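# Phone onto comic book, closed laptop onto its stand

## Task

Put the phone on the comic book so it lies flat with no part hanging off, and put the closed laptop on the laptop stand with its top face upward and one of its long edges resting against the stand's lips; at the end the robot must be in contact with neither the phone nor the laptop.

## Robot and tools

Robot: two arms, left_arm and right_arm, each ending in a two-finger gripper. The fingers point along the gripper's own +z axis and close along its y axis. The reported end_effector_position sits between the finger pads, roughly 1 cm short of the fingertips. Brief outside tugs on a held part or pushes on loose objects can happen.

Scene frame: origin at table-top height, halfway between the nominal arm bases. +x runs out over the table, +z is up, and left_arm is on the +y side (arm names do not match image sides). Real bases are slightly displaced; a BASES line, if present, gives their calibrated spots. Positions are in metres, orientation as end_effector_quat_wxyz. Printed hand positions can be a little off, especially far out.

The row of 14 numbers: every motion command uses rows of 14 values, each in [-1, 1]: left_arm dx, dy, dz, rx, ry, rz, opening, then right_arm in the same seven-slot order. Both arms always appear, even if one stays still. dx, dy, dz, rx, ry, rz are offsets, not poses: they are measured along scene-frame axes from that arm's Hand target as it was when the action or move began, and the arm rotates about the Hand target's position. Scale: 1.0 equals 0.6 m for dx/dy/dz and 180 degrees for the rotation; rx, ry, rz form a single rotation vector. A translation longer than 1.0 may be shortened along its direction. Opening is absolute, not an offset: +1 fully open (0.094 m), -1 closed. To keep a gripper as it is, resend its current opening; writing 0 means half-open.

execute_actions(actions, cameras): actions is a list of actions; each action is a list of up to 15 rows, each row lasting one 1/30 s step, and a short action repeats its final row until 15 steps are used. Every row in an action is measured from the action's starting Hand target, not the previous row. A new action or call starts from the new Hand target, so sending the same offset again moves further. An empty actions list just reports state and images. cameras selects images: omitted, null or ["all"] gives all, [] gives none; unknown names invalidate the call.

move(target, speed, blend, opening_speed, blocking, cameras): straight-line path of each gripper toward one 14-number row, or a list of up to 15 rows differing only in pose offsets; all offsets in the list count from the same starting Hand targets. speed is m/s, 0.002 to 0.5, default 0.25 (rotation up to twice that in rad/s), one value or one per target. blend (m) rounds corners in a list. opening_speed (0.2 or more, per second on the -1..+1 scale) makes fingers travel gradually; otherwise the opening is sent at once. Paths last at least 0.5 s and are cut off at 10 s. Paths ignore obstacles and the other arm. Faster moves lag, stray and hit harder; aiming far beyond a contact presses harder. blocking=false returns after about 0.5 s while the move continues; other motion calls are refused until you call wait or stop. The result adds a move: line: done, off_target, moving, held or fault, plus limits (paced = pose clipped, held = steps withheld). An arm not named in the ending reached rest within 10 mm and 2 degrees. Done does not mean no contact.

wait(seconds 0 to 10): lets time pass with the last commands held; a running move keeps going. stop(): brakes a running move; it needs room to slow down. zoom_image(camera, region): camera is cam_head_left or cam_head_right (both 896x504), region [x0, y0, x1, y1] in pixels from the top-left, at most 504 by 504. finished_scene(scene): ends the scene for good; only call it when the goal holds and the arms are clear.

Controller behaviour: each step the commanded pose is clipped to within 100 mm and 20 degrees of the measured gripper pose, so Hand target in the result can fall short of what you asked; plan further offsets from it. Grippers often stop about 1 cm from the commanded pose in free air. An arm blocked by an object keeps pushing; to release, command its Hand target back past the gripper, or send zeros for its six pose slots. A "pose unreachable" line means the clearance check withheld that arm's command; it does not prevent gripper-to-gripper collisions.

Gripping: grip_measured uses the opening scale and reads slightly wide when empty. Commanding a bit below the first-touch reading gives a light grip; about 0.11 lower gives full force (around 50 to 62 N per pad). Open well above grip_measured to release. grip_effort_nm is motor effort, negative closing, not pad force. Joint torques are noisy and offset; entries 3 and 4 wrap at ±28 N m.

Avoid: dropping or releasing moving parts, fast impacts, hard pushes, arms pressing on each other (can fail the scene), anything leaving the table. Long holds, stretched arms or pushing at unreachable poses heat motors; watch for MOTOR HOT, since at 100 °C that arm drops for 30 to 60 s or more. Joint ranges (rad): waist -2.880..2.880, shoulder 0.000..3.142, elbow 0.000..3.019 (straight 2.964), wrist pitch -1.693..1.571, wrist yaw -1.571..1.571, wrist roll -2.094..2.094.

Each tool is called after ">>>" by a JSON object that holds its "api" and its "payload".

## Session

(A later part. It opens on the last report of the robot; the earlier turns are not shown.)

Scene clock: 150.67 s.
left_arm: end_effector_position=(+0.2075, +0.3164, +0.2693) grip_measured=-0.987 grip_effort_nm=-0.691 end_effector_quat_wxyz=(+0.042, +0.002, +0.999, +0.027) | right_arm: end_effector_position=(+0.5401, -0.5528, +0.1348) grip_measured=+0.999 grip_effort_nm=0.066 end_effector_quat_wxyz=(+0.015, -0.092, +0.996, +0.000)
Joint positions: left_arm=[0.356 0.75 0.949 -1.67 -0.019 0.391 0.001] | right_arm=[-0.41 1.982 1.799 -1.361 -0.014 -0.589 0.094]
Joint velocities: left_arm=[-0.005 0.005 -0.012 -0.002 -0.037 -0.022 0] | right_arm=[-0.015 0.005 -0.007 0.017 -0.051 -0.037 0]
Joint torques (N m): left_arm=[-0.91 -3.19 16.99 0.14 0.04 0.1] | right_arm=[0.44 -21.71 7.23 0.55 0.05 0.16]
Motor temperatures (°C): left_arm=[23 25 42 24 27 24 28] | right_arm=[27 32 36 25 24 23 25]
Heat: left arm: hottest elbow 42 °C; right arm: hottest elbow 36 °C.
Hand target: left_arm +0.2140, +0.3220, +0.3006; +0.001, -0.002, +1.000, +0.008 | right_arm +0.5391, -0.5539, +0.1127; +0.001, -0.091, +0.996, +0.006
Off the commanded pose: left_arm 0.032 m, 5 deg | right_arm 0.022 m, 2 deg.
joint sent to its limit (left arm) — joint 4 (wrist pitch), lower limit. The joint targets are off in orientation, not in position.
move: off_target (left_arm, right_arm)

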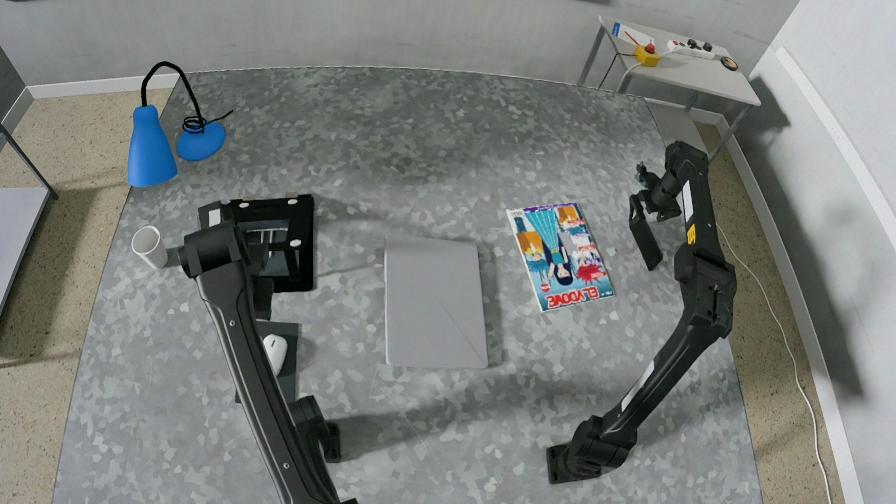

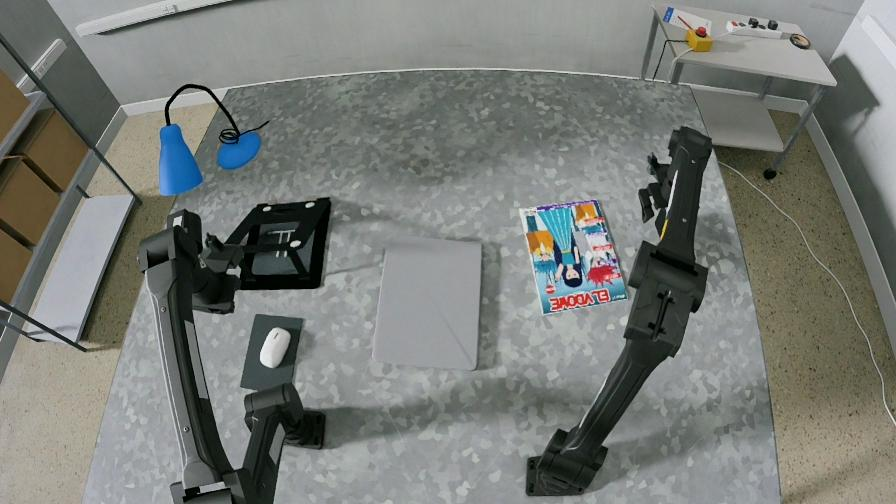

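>>> {"api": "move", "payload": {"target": [0,0,0,0,0,0,-1,-0.023,-0.01,-0.063,0,0,0,1], "speed": 0.12}}

>>> {"api": "zoom_image", "payload": {"camera": "cam_head_left", "region": [600, 170, 720, 290]}}

>>> {"api": "zoom_image", "payload": {"camera": "cam_head_right", "region": [600, 170, 720, 290]}}

Scene clock: 165.03 s.
left_arm: end_effector_position=(+0.2075, +0.3164, +0.2693) grip_measured=-0.987 grip_effort_nm=-0.691 end_effector_quat_wxyz=(+0.042, +0.002, +0.999, +0.027) | right_arm: end_effector_position=(+0.5296, -0.5546, +0.0970) grip_measured=+0.999 grip_effort_nm=0.066 end_effector_quat_wxyz=(+0.015, -0.092, +0.996, -0.001)
Joint positions: left_arm=[0.357 0.75 0.949 -1.67 -0.019 0.391 0.001] | right_arm=[-0.419 1.982 1.697 -1.258 -0.014 -0.598 0.094]
Joint velocities: left_arm=[0.005 -0.005 -0.012 0.007 0.066 -0.051 0] | right_arm=[0.005 -0.005 -0.007 -0.002 0.007 -0.007 0.001]
Joint torques (N m): left_arm=[-0.91 -3.6 17.26 -0.12 0.11 0.11] | right_arm=[-0.21 -20.37 6.97 0.44 0.04 0.06]
Motor temperatures (°C): left_arm=[23 25 40 24 27 24 28] | right_arm=[27 34 35 25 24 23 25]
Heat: left arm: hottest elbow 40 °C; right arm: hottest elbow 35 °C.
Hand target: left_arm +0.2140, +0.3220, +0.3006; +0.001, -0.002, +1.000, +0.008 | right_arm +0.5247, -0.5601, +0.0752; +0.002, -0.091, +0.996, +0.006
Off the commanded pose: left_arm 0.032 m, 5 deg | right_arm 0.023 m, 2 deg.
joint sent to its limit (left arm) — joint 4 (wrist pitch), lower limit. The joint targets are off in orientation, not in position.
move: off_target (left_arm, right_arm)

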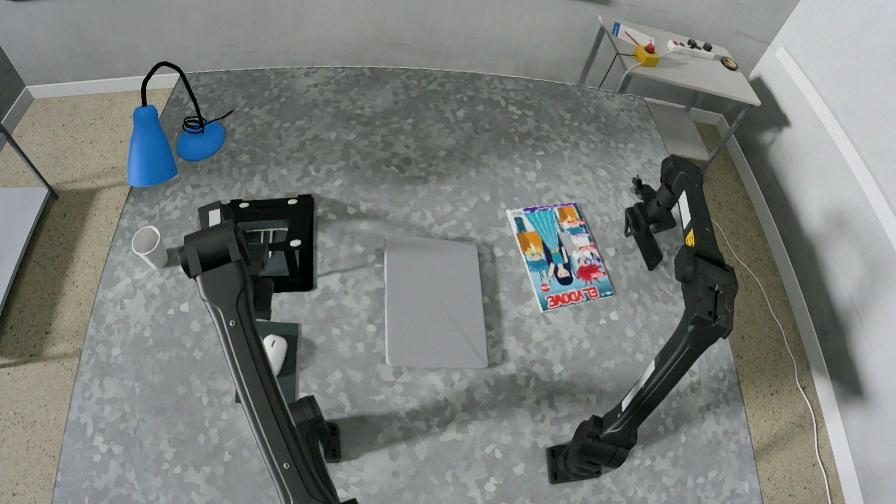

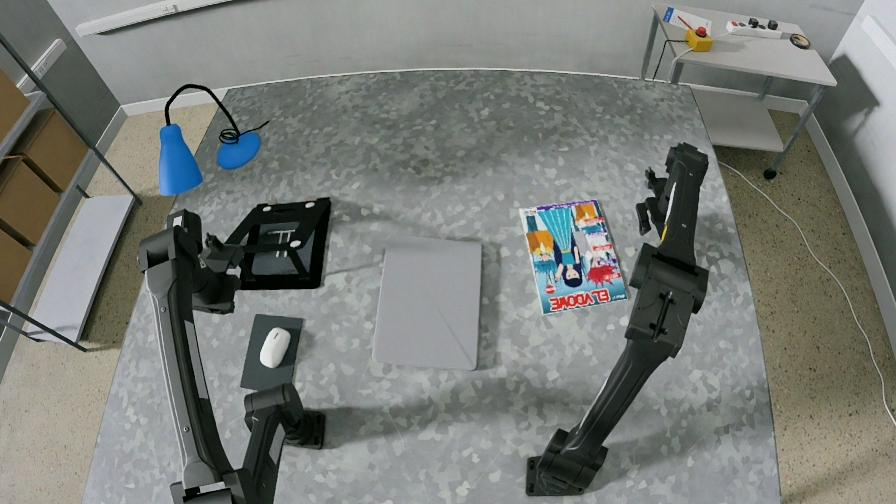

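Scaled by 4.200.

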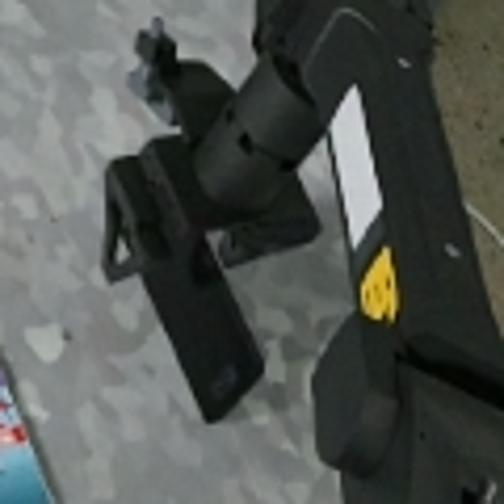

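Scaled by 4.200.

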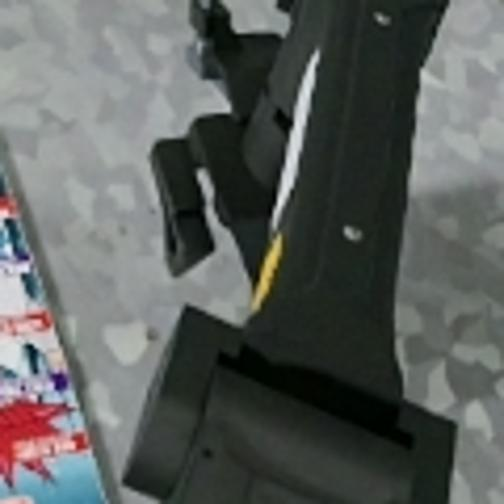

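>>> {"api": "move", "payload": {"target": [0,0,0,0,0,0,-1,0,-0.014,-0.07,0,0,0,1], "speed": 0.1}}

>>> {"api": "zoom_image", "payload": {"camera": "cam_head_left", "region": [600, 170, 720, 290]}}

Scene clock: 177.43 s.
left_arm: end_effector_position=(+0.2075, +0.3164, +0.2693) grip_measured=-0.987 grip_effort_nm=-0.691 end_effector_quat_wxyz=(+0.042, +0.002, +0.999, +0.027) | right_arm: end_effector_position=(+0.5356, -0.5723, +0.0844) grip_measured=+0.999 grip_effort_nm=0.051 end_effector_quat_wxyz=(+0.039, -0.089, +0.995, -0.019)
Joint positions: left_arm=[0.357 0.75 0.949 -1.67 -0.019 0.391 0.001] | right_arm=[-0.439 1.988 1.669 -1.165 -0.007 -0.613 0.094]
Joint velocities: left_arm=[0.005 0.005 -0.007 0.017 0.125 0.081 0] | right_arm=[-0.005 -0.005 0.007 -0.007 0.022 -0.037 -0.002]
Joint torques (N m): left_arm=[-0.21 -2.96 17.03 0.25 0.06 0.06] | right_arm=[0.21 -17.96 6.01 0.36 -0.2 0.08]
Motor temperatures (°C): left_arm=[23 25 40 24 27 24 28] | right_arm=[27 36 35 25 24 23 25]
Heat: left arm: hottest elbow 40 °C; right arm: hottest shoulder 36 °C.
Hand target: left_arm +0.2140, +0.3220, +0.3006; +0.001, -0.002, +1.000, +0.008 | right_arm +0.5240, -0.5689, +0.0335; +0.002, -0.091, +0.996, +0.006
Off the commanded pose: left_arm 0.032 m, 5 deg | right_arm 0.052 m, 5 deg.
joint sent to its limit (left arm) — joint 4 (wrist pitch), lower limit. The joint targets are off in orientation, not in position.
move: off_target (left_arm, right_arm)

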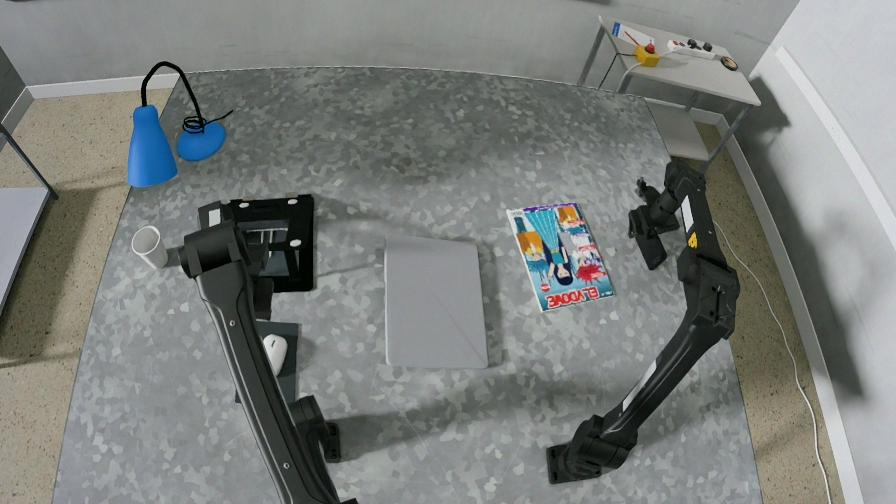

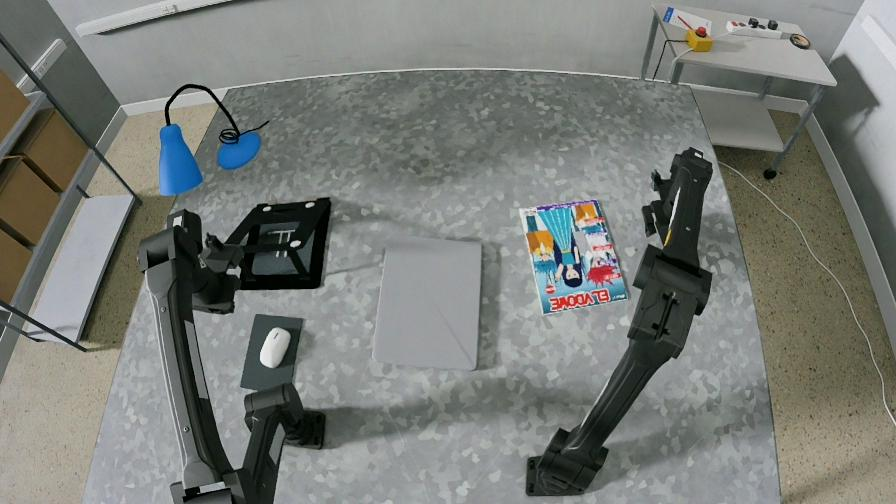

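Scaled by 4.200.

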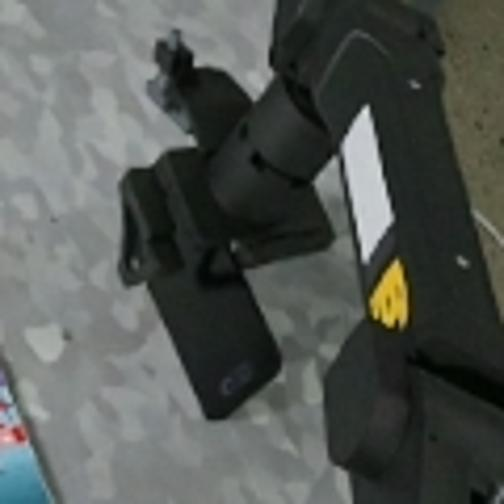

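>>> {"api": "move", "payload": {"target": [0,0,0,0,0,0,-1,0,0.008,0.1,0,0,0,1], "speed": 0.1}}

>>> {"api": "zoom_image", "payload": {"camera": "cam_head_left", "region": [600, 170, 720, 290]}}

>>> {"api": "zoom_image", "payload": {"camera": "cam_head_right", "region": [600, 150, 720, 270]}}

Scene clock: 182.23 s.
left_arm: end_effector_position=(+0.2075, +0.3164, +0.2693) grip_measured=-0.987 grip_effort_nm=-0.686 end_effector_quat_wxyz=(+0.042, +0.002, +0.999, +0.027) | right_arm: end_effector_position=(+0.5173, -0.5633, +0.0884) grip_measured=+0.999 grip_effort_nm=0.051 end_effector_quat_wxyz=(+0.001, -0.091, +0.996, +0.005)
Joint positions: left_arm=[0.357 0.75 0.949 -1.67 -0.019 0.391 0.001] | right_arm=[-0.439 1.988 1.683 -1.268 -0.009 -0.617 0.094]
Joint velocities: left_arm=[0.005 0.005 -0.007 0.017 0.037 -0.007 0.001] | right_arm=[0.005 -0.005 0.012 0.002 -0.066 0.051 0.001]
Joint torques (N m): left_arm=[-0.79 -3.31 17.13 0.27 0.09 0.05] | right_arm=[0.91 -22.07 10.44 -0.54 -0.1 0.21]
Motor temperatures (°C): left_arm=[23 25 40 24 27 24 28] | right_arm=[27 35 35 25 24 23 25]
Heat: left arm: hottest elbow 40 °C; right arm: hottest shoulder 35 °C.
Hand target: left_arm +0.2140, +0.3220, +0.3006; +0.001, -0.002, +1.000, +0.008 | right_arm +0.5250, -0.5637, +0.0933; +0.002, -0.090, +0.996, +0.006
Off the commanded pose: left_arm 0.032 m, 5 deg | right_arm 0.008 m, 0 deg.
joint sent to its limit (left arm) — joint 4 (wrist pitch), lower limit. The joint targets are off in orientation, not in position.
move: off_target (left_arm)

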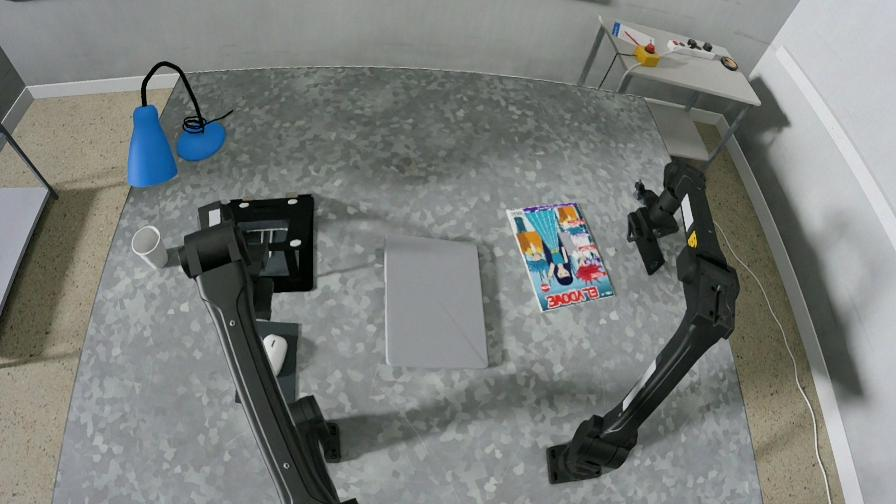

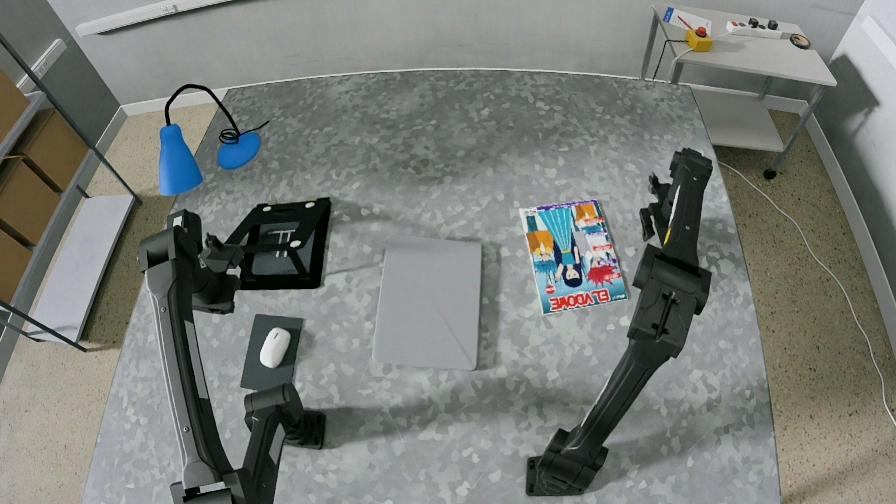

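Scaled by 4.200.

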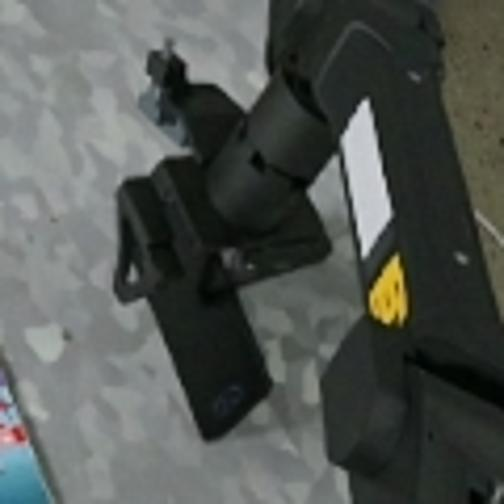

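Scaled by 4.200.

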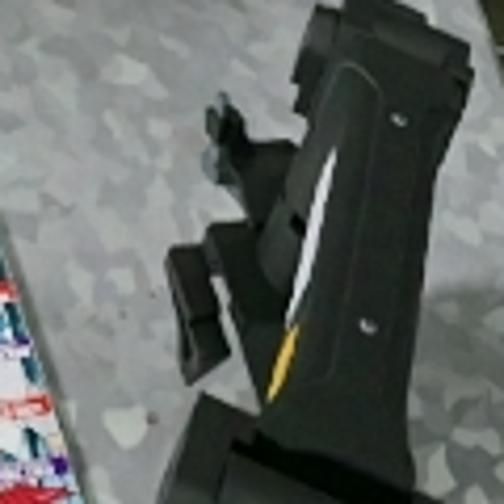

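>>> {"api": "zoom_image", "payload": {"camera": "cam_head_left", "region": [620, 195, 690, 285]}}

>>> {"api": "zoom_image", "payload": {"camera": "cam_head_right", "region": [630, 170, 690, 250]}}

Scaled by 5.600.

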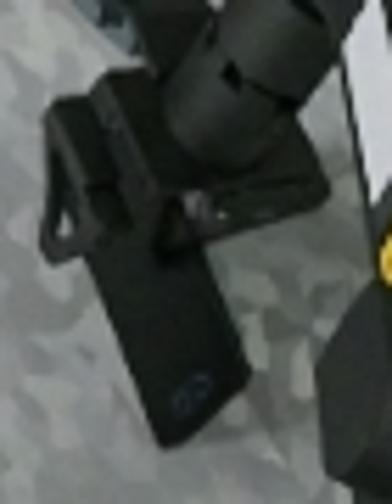

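Scaled by 6.300.

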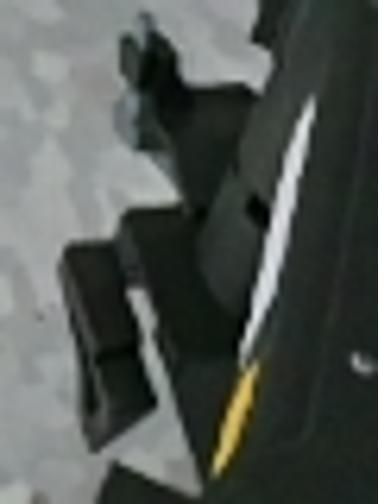

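>>> {"api": "move", "payload": {"target": [[0,0,0,0,0,0,-1,0,0,0.15,0,0,0,1],[0,0,0,0,0,0,-1,-0.12,0.58,0.3,0,-0.2,0,1]]}}

>>> {"api": "zoom_image", "payload": {"camera": "cam_head_left", "region": [460, 150, 660, 350]}}

>>> {"api": "zoom_image", "payload": {"camera": "cam_head_right", "region": [460, 150, 660, 350]}}

Scene clock: 203.37 s.
left_arm: end_effector_position=(+0.2075, +0.3164, +0.2693) grip_measured=-0.987 grip_effort_nm=-0.686 end_effector_quat_wxyz=(+0.042, +0.002, +0.999, +0.027) | right_arm: end_effector_position=(+0.4612, -0.2138, +0.2710) grip_measured=+0.999 grip_effort_nm=0.046 end_effector_quat_wxyz=(+0.298, -0.093, +0.950, -0.027)
Joint positions: left_arm=[0.357 0.75 0.949 -1.67 -0.019 0.391 0.001] | right_arm=[0.239 1.29 1.186 -0.873 0.134 0.008 0.094]
Joint velocities: left_arm=[0.005 -0.005 0.002 -0.022 0.022 -0.037 0] | right_arm=[-0.015 -0.015 0.002 -0.012 -0.037 0.007 0.001]
Joint torques (N m): left_arm=[-0.5 -3.25 17.03 -0.01 0.09 0.09] | right_arm=[1.14 -13.8 8.14 1.58 0.18 0.25]
Motor temperatures (°C): left_arm=[23 25 40 24 27 24 28] | right_arm=[27 37 36 25 24 23 25]
Heat: left arm: hottest elbow 40 °C; right arm: hottest shoulder 37 °C.
Hand target: left_arm +0.2140, +0.3220, +0.3006; +0.001, -0.002, +1.000, +0.008 | right_arm +0.4583, -0.2107, +0.2722; +0.305, -0.092, +0.948, -0.025
Off the commanded pose: left_arm 0.032 m, 5 deg | right_arm 0.009 m, 2 deg.
joint sent to its limit (left arm) — joint 4 (wrist pitch), lower limit. The joint targets are off in orientation, not in position.
move: off_target (left_arm)

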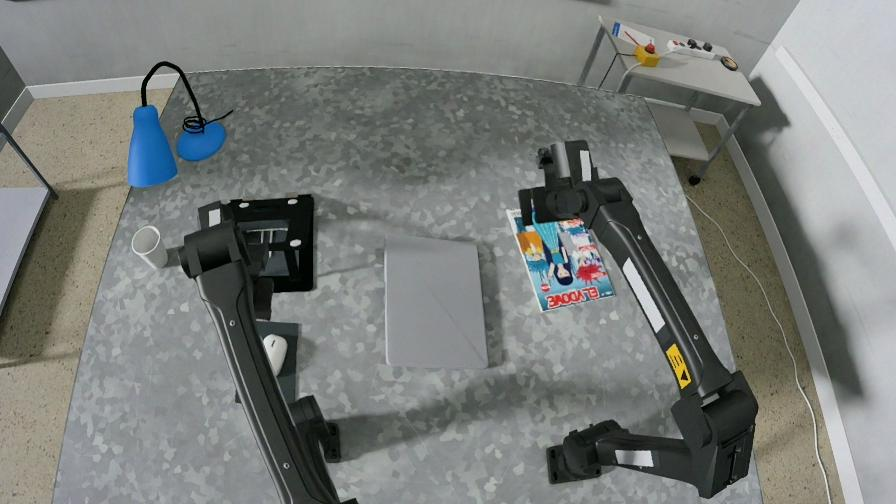

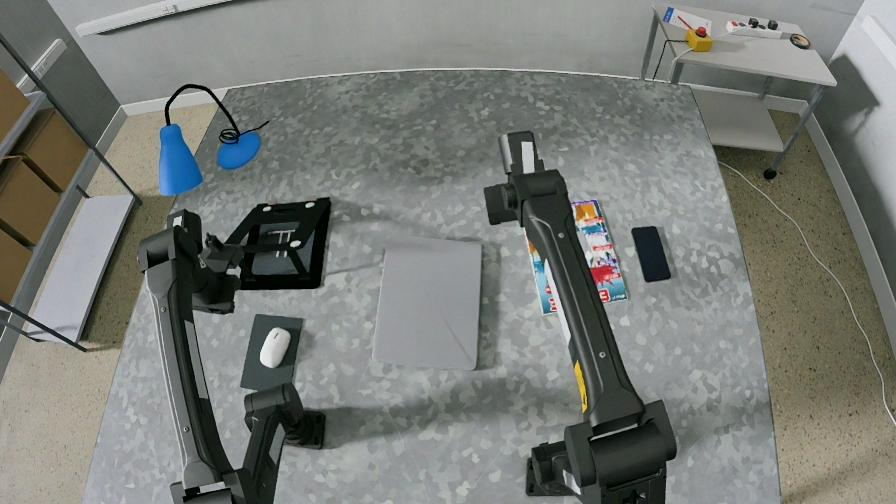

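Scaled by 2.520.

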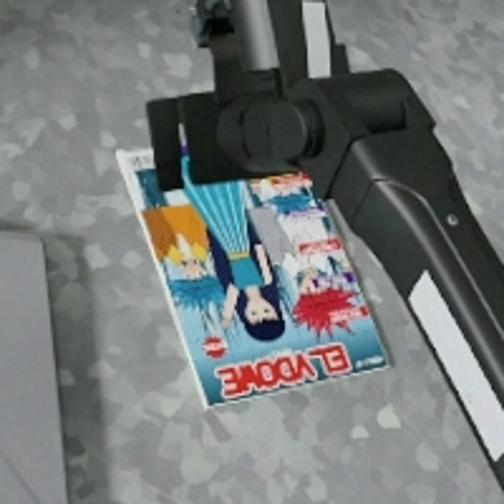

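Scaled by 2.520.

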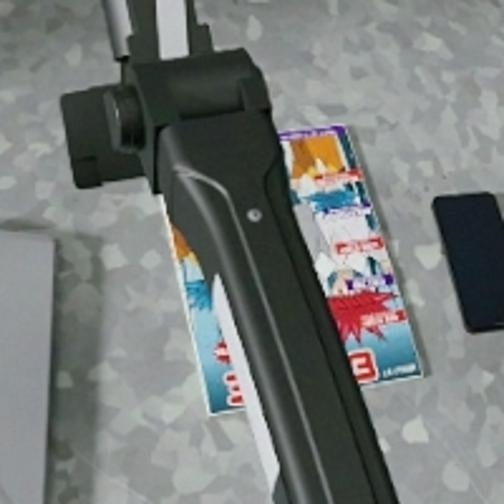

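>>> {"api": "move", "payload": {"target": [0,0,0,0,0,0,-1,0.1,0,-0.05,0,0.3,0,1]}}

>>> {"api": "zoom_image", "payload": {"camera": "cam_head_left", "region": [480, 100, 620, 240]}}

>>> {"api": "zoom_image", "payload": {"camera": "cam_head_right", "region": [470, 100, 610, 240]}}

Scene clock: 211.13 s.
left_arm: end_effector_position=(+0.2075, +0.3164, +0.2693) grip_measured=-0.987 grip_effort_nm=-0.691 end_effector_quat_wxyz=(+0.042, +0.002, +0.999, +0.027) | right_arm: end_effector_position=(+0.5003, -0.2092, +0.2350) grip_measured=+0.999 grip_effort_nm=0.061 end_effector_quat_wxyz=(-0.055, -0.089, +0.994, +0.033)
Joint positions: left_arm=[0.357 0.75 0.949 -1.67 -0.019 0.391 0.001] | right_arm=[0.163 1.823 1.82 -1.672 -0.075 -0.013 0.094]
Joint velocities: left_arm=[-0.005 -0.005 -0.007 0.002 0.037 0.022 -0.001] | right_arm=[0.005 0.005 -0.007 -0.012 -0.051 -0.037 -0.001]
Joint torques (N m): left_arm=[-0.26 -3.31 17.14 0.28 0.11 0.11] | right_arm=[-0.26 -18.32 12.57 -0.29 -0.07 0.06]
Motor temperatures (°C): left_arm=[23 25 40 24 27 24 28] | right_arm=[27 36 37 25 24 23 25]
Heat: left arm: hottest elbow 40 °C; right arm: hottest elbow 37 °C.
Hand target: left_arm +0.2140, +0.3220, +0.3006; +0.001, -0.002, +1.000, +0.008 | right_arm +0.5186, -0.2121, +0.2402; -0.157, -0.091, +0.983, +0.025
Off the commanded pose: left_arm 0.032 m, 5 deg | right_arm 0.019 m, 12 deg.
joint sent to its limit (left arm) — joint 4 (wrist pitch), lower limit. The joint targets are off in orientation, not in position.
joint sent to its limit (right arm) — joint 4 (wrist pitch), lower limit. The joint targets are off in orientation, not in position.
move: off_target (left_arm, right_arm)

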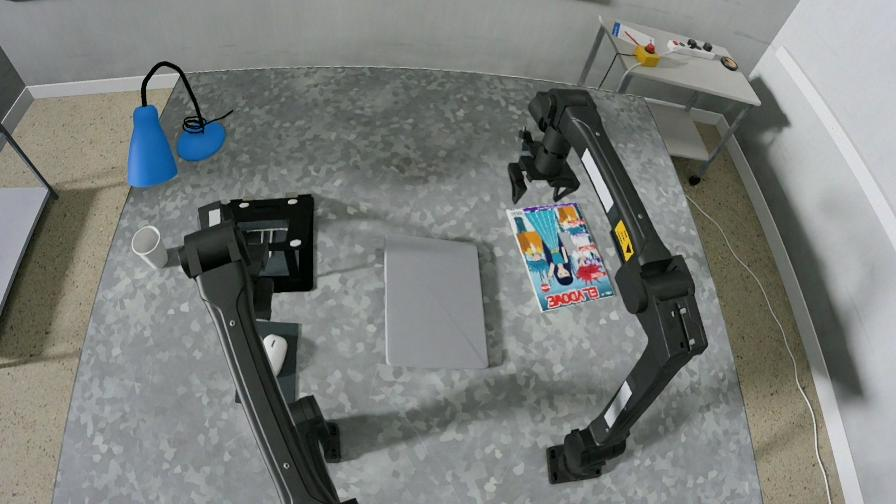

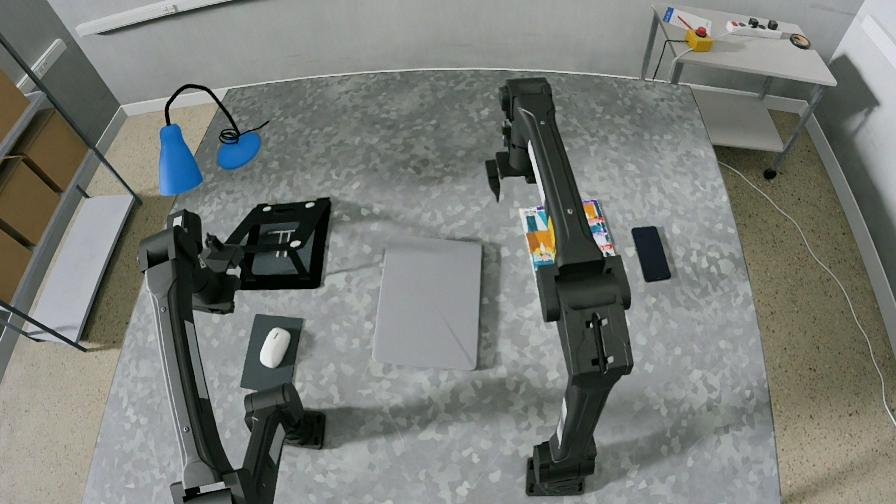

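Scaled by 3.600.

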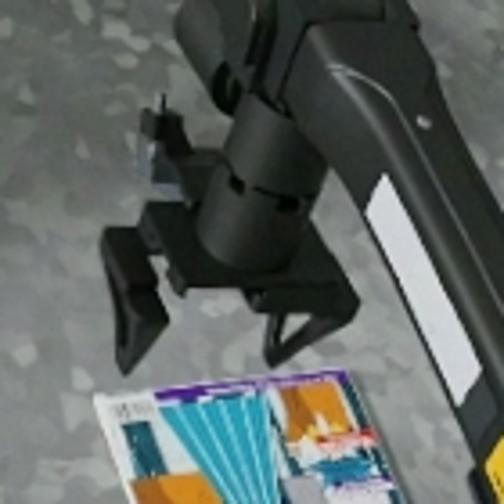

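Scaled by 3.600.

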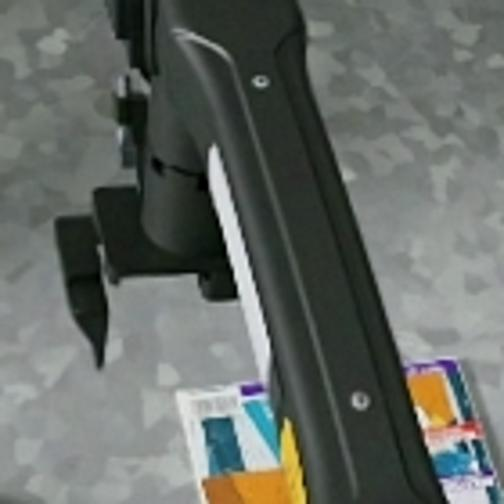

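>>> {"api": "move", "payload": {"target": [0,0,0,0,0,0,-1,-0.03,-0.517,-0.12,0,-0.1,0,1]}}

>>> {"api": "zoom_image", "payload": {"camera": "cam_head_left", "region": [580, 160, 720, 300]}}

>>> {"api": "zoom_image", "payload": {"camera": "cam_head_right", "region": [580, 160, 720, 300]}}

Scene clock: 231.40 s.
left_arm: end_effector_position=(+0.2075, +0.3164, +0.2693) grip_measured=-0.987 grip_effort_nm=-0.686 end_effector_quat_wxyz=(+0.042, +0.002, +0.999, +0.027) | right_arm: end_effector_position=(+0.4911, -0.5243, +0.1851) grip_measured=+0.999 grip_effort_nm=0.051 end_effector_quat_wxyz=(+0.006, -0.089, +0.996, +0.006)
Joint positions: left_arm=[0.357 0.75 0.949 -1.67 -0.019 0.391 0.001] | right_arm=[-0.398 1.821 1.691 -1.436 -0.015 -0.57 0.094]
Joint velocities: left_arm=[0.005 -0.005 -0.012 -0.002 -0.007 -0.022 0.001] | right_arm=[0.005 0.015 -0.017 0.002 -0.022 -0.066 0.001]
Joint torques (N m): left_arm=[-0.73 -3.55 17.01 0.28 0.11 0.07] | right_arm=[0.79 -18.67 8.76 0.49 -0.09 0.11]
Motor temperatures (°C): left_arm=[23 25 41 24 27 24 28] | right_arm=[27 36 38 25 24 23 25]
Heat: left arm: hottest elbow 41 °C; right arm: hottest elbow 38 °C.
Hand target: left_arm +0.2140, +0.3220, +0.3006; +0.001, -0.002, +1.000, +0.008 | right_arm +0.4976, -0.5252, +0.1727; +0.002, -0.094, +0.996, +0.009
Off the commanded pose: left_arm 0.032 m, 5 deg | right_arm 0.019 m, 1 deg.
joint sent to its limit (left arm) — joint 4 (wrist pitch), lower limit. The joint targets are off in orientation, not in position.
move: off_target (left_arm, right_arm)

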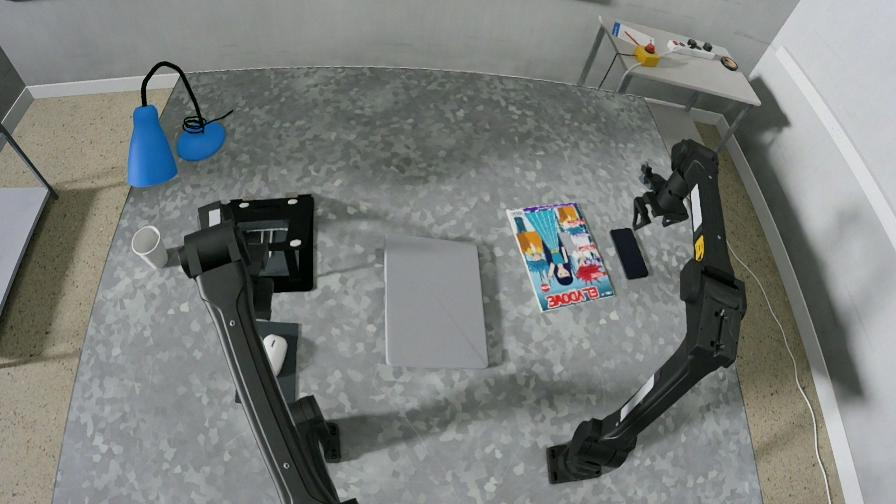

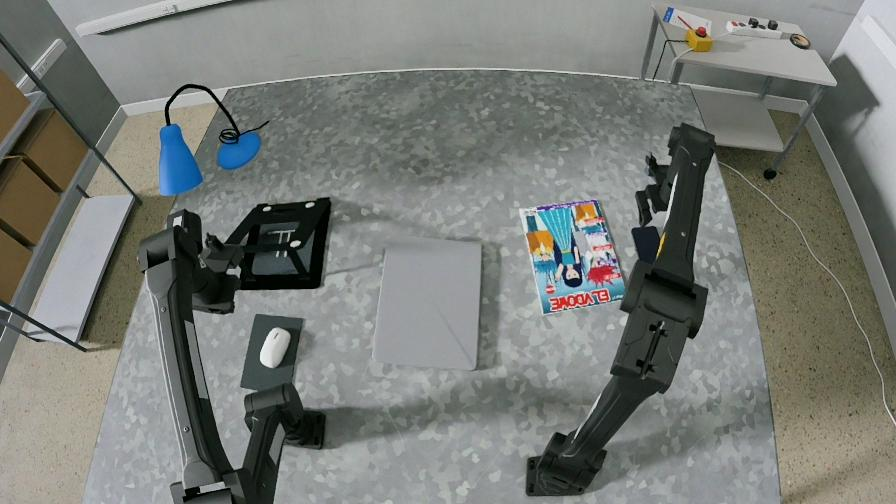

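Scaled by 3.600.

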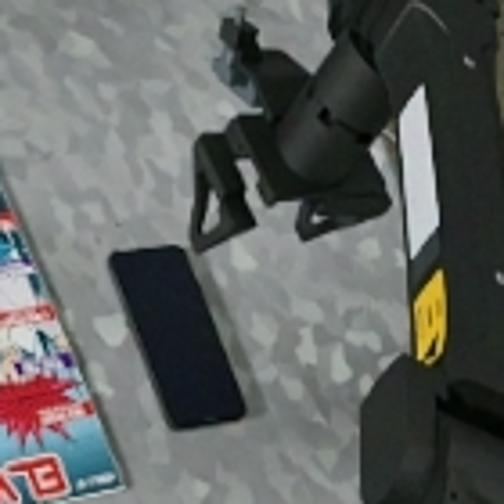

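Scaled by 3.600.

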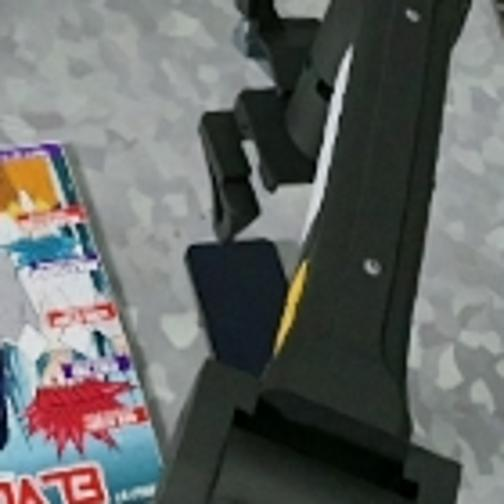

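>>> {"api": "move", "payload": {"target": [0,0,0,0,0,0,-1,0.037,-0.043,-0.188,0,0,-0.022,1], "speed": 0.15}}

>>> {"api": "zoom_image", "payload": {"camera": "cam_head_left", "region": [590, 180, 710, 300]}}

>>> {"api": "zoom_image", "payload": {"camera": "cam_head_right", "region": [600, 180, 720, 300]}}

Scene clock: 253.03 s.
left_arm: end_effector_position=(+0.2075, +0.3164, +0.2693) grip_measured=-0.987 grip_effort_nm=-0.691 end_effector_quat_wxyz=(+0.042, +0.002, +0.999, +0.027) | right_arm: end_effector_position=(+0.5202, -0.5467, +0.0773) grip_measured=+0.999 grip_effort_nm=0.051 end_effector_quat_wxyz=(+0.011, -0.069, +0.998, +0.003)
Joint positions: left_arm=[0.357 0.75 0.949 -1.67 -0.019 0.391 0.001] | right_arm=[-0.414 1.975 1.631 -1.21 -0.015 -0.546 0.094]
Joint velocities: left_arm=[-0.005 -0.005 -0.007 0.002 -0.051 0.007 0] | right_arm=[-0.005 -0.024 0.012 0.012 0.051 -0.022 0]
Joint torques (N m): left_arm=[-0.85 -2.73 17.2 -0.03 0.1 0.06] | right_arm=[-0.21 -20.66 7.61 0.49 -0.09 0.2]
Motor temperatures (°C): left_arm=[23 25 41 24 27 24 28] | right_arm=[27 36 37 25 24 23 25]
Heat: left arm: hottest elbow 41 °C; right arm: hottest elbow 37 °C.
Hand target: left_arm +0.2140, +0.3220, +0.3006; +0.001, -0.002, +1.000, +0.008 | right_arm +0.5179, -0.5522, +0.0600; +0.002, -0.060, +0.998, +0.009
Off the commanded pose: left_arm 0.032 m, 5 deg | right_arm 0.018 m, 2 deg.
joint sent to its limit (left arm) — joint 4 (wrist pitch), lower limit. The joint targets are off in orientation, not in position.
move: off_target (left_arm, right_arm)

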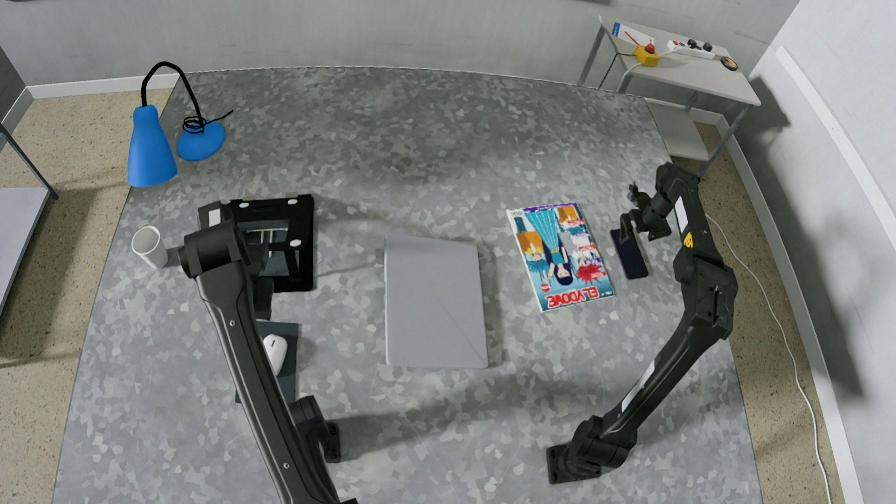

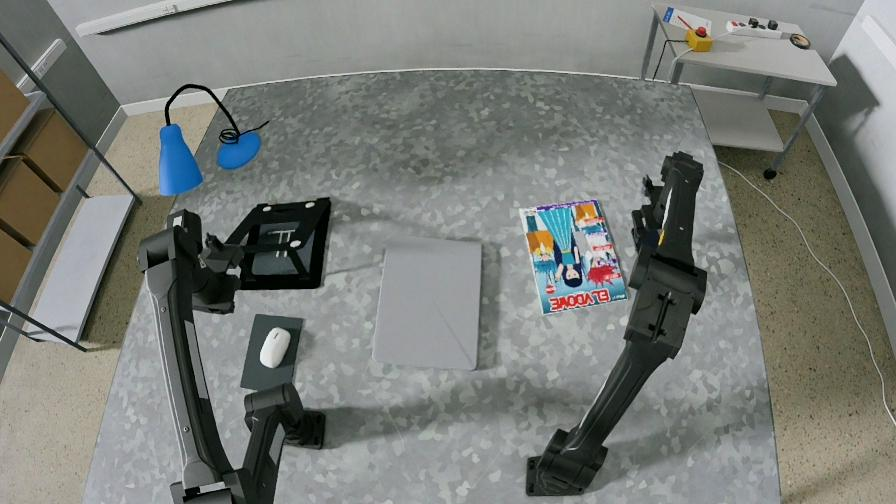

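Scaled by 4.200.

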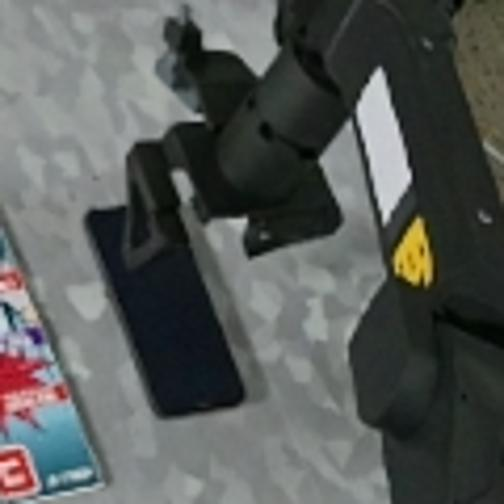

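Scaled by 4.200.

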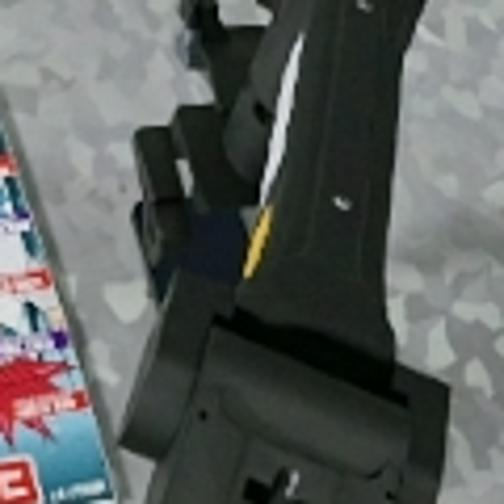

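>>> {"api": "move", "payload": {"target": [0,0,0,0,0,0,-1,0.012,-0.027,-0.07,0,0,0,1], "speed": 0.12}}

>>> {"api": "zoom_image", "payload": {"camera": "cam_head_left", "region": [600, 200, 690, 290]}}

>>> {"api": "zoom_image", "payload": {"camera": "cam_head_right", "region": [610, 190, 700, 280]}}

Scene clock: 258.50 s.
left_arm: end_effector_position=(+0.2075, +0.3164, +0.2693) grip_measured=-0.987 grip_effort_nm=-0.686 end_effector_quat_wxyz=(+0.042, +0.002, +0.999, +0.027) | right_arm: end_effector_position=(+0.5252, -0.5629, +0.0325) grip_measured=+0.999 grip_effort_nm=0.051 end_effector_quat_wxyz=(+0.007, -0.061, +0.998, +0.005)
Joint positions: left_arm=[0.357 0.75 0.949 -1.67 -0.019 0.391 0.001] | right_arm=[-0.435 2.053 1.631 -1.141 -0.016 -0.551 0.094]
Joint velocities: left_arm=[-0.005 -0.005 -0.007 -0.002 -0.066 -0.007 -0.001] | right_arm=[-0.015 -0.005 0.007 -0.002 0.007 -0.007 0.001]
Joint torques (N m): left_arm=[-0.38 -3.14 17.2 0.2 0.09 0.08] | right_arm=[-0.15 -20.89 7.61 0.51 -0.08 0.05]
Motor temperatures (°C): left_arm=[23 25 41 24 27 24 28] | right_arm=[27 36 37 25 24 23 25]
Heat: left arm: hottest elbow 41 °C; right arm: hottest elbow 37 °C.
Hand target: left_arm +0.2140, +0.3220, +0.3006; +0.001, -0.002, +1.000, +0.008 | right_arm +0.5242, -0.5689, +0.0178; +0.002, -0.059, +0.998, +0.009
Off the commanded pose: left_arm 0.032 m, 5 deg | right_arm 0.016 m, 1 deg.
joint sent to its limit (left arm) — joint 4 (wrist pitch), lower limit. The joint targets are off in orientation, not in position.
move: off_target (left_arm, right_arm)

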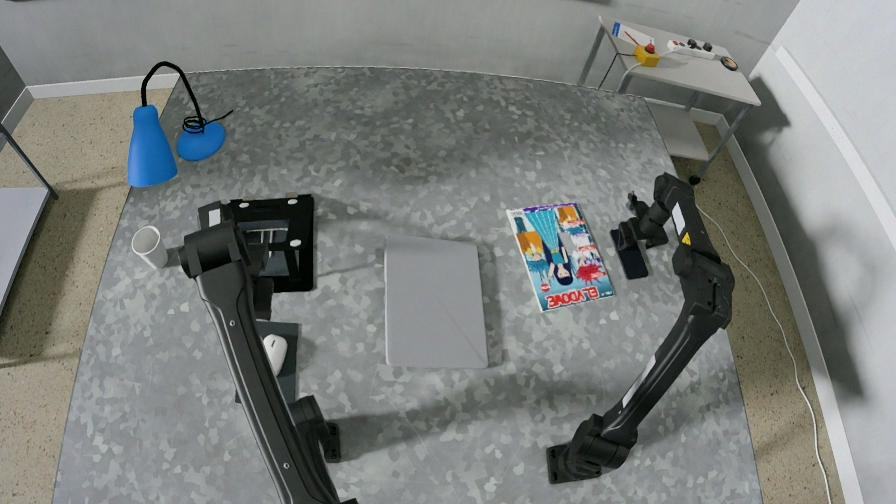

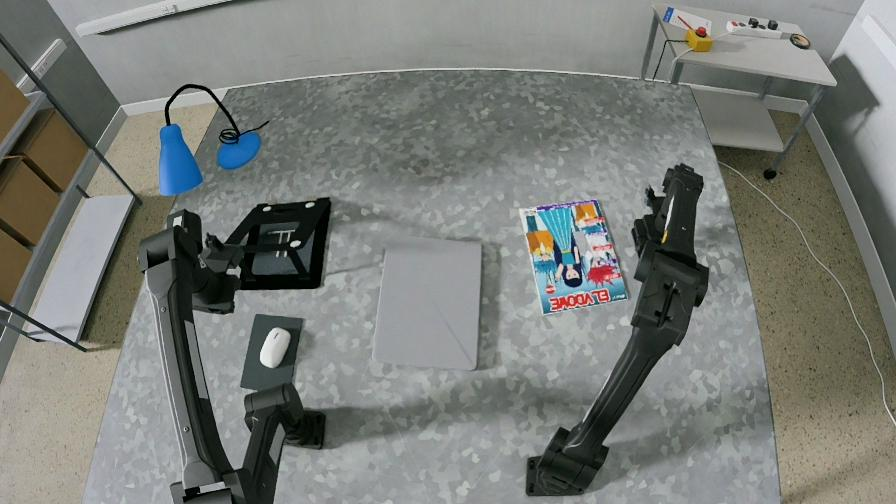

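Scaled by 5.600.

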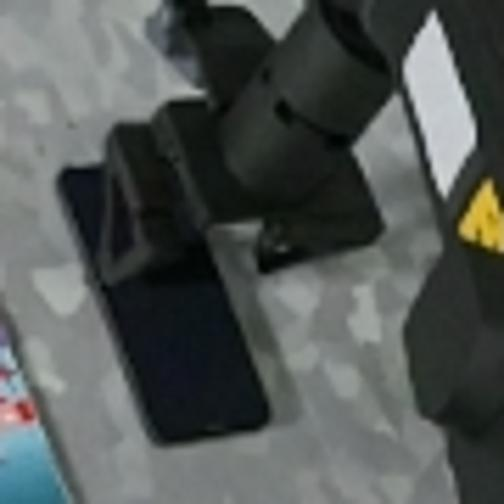

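Scaled by 5.600.

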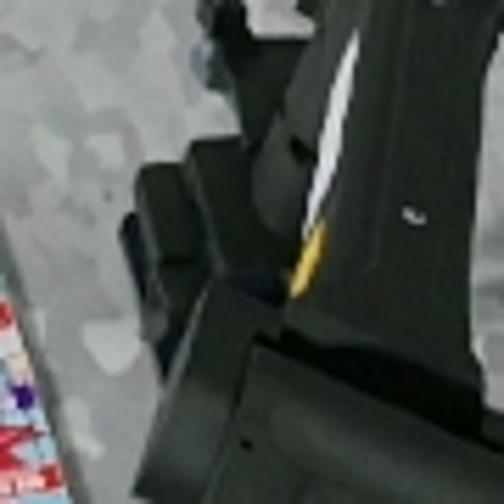

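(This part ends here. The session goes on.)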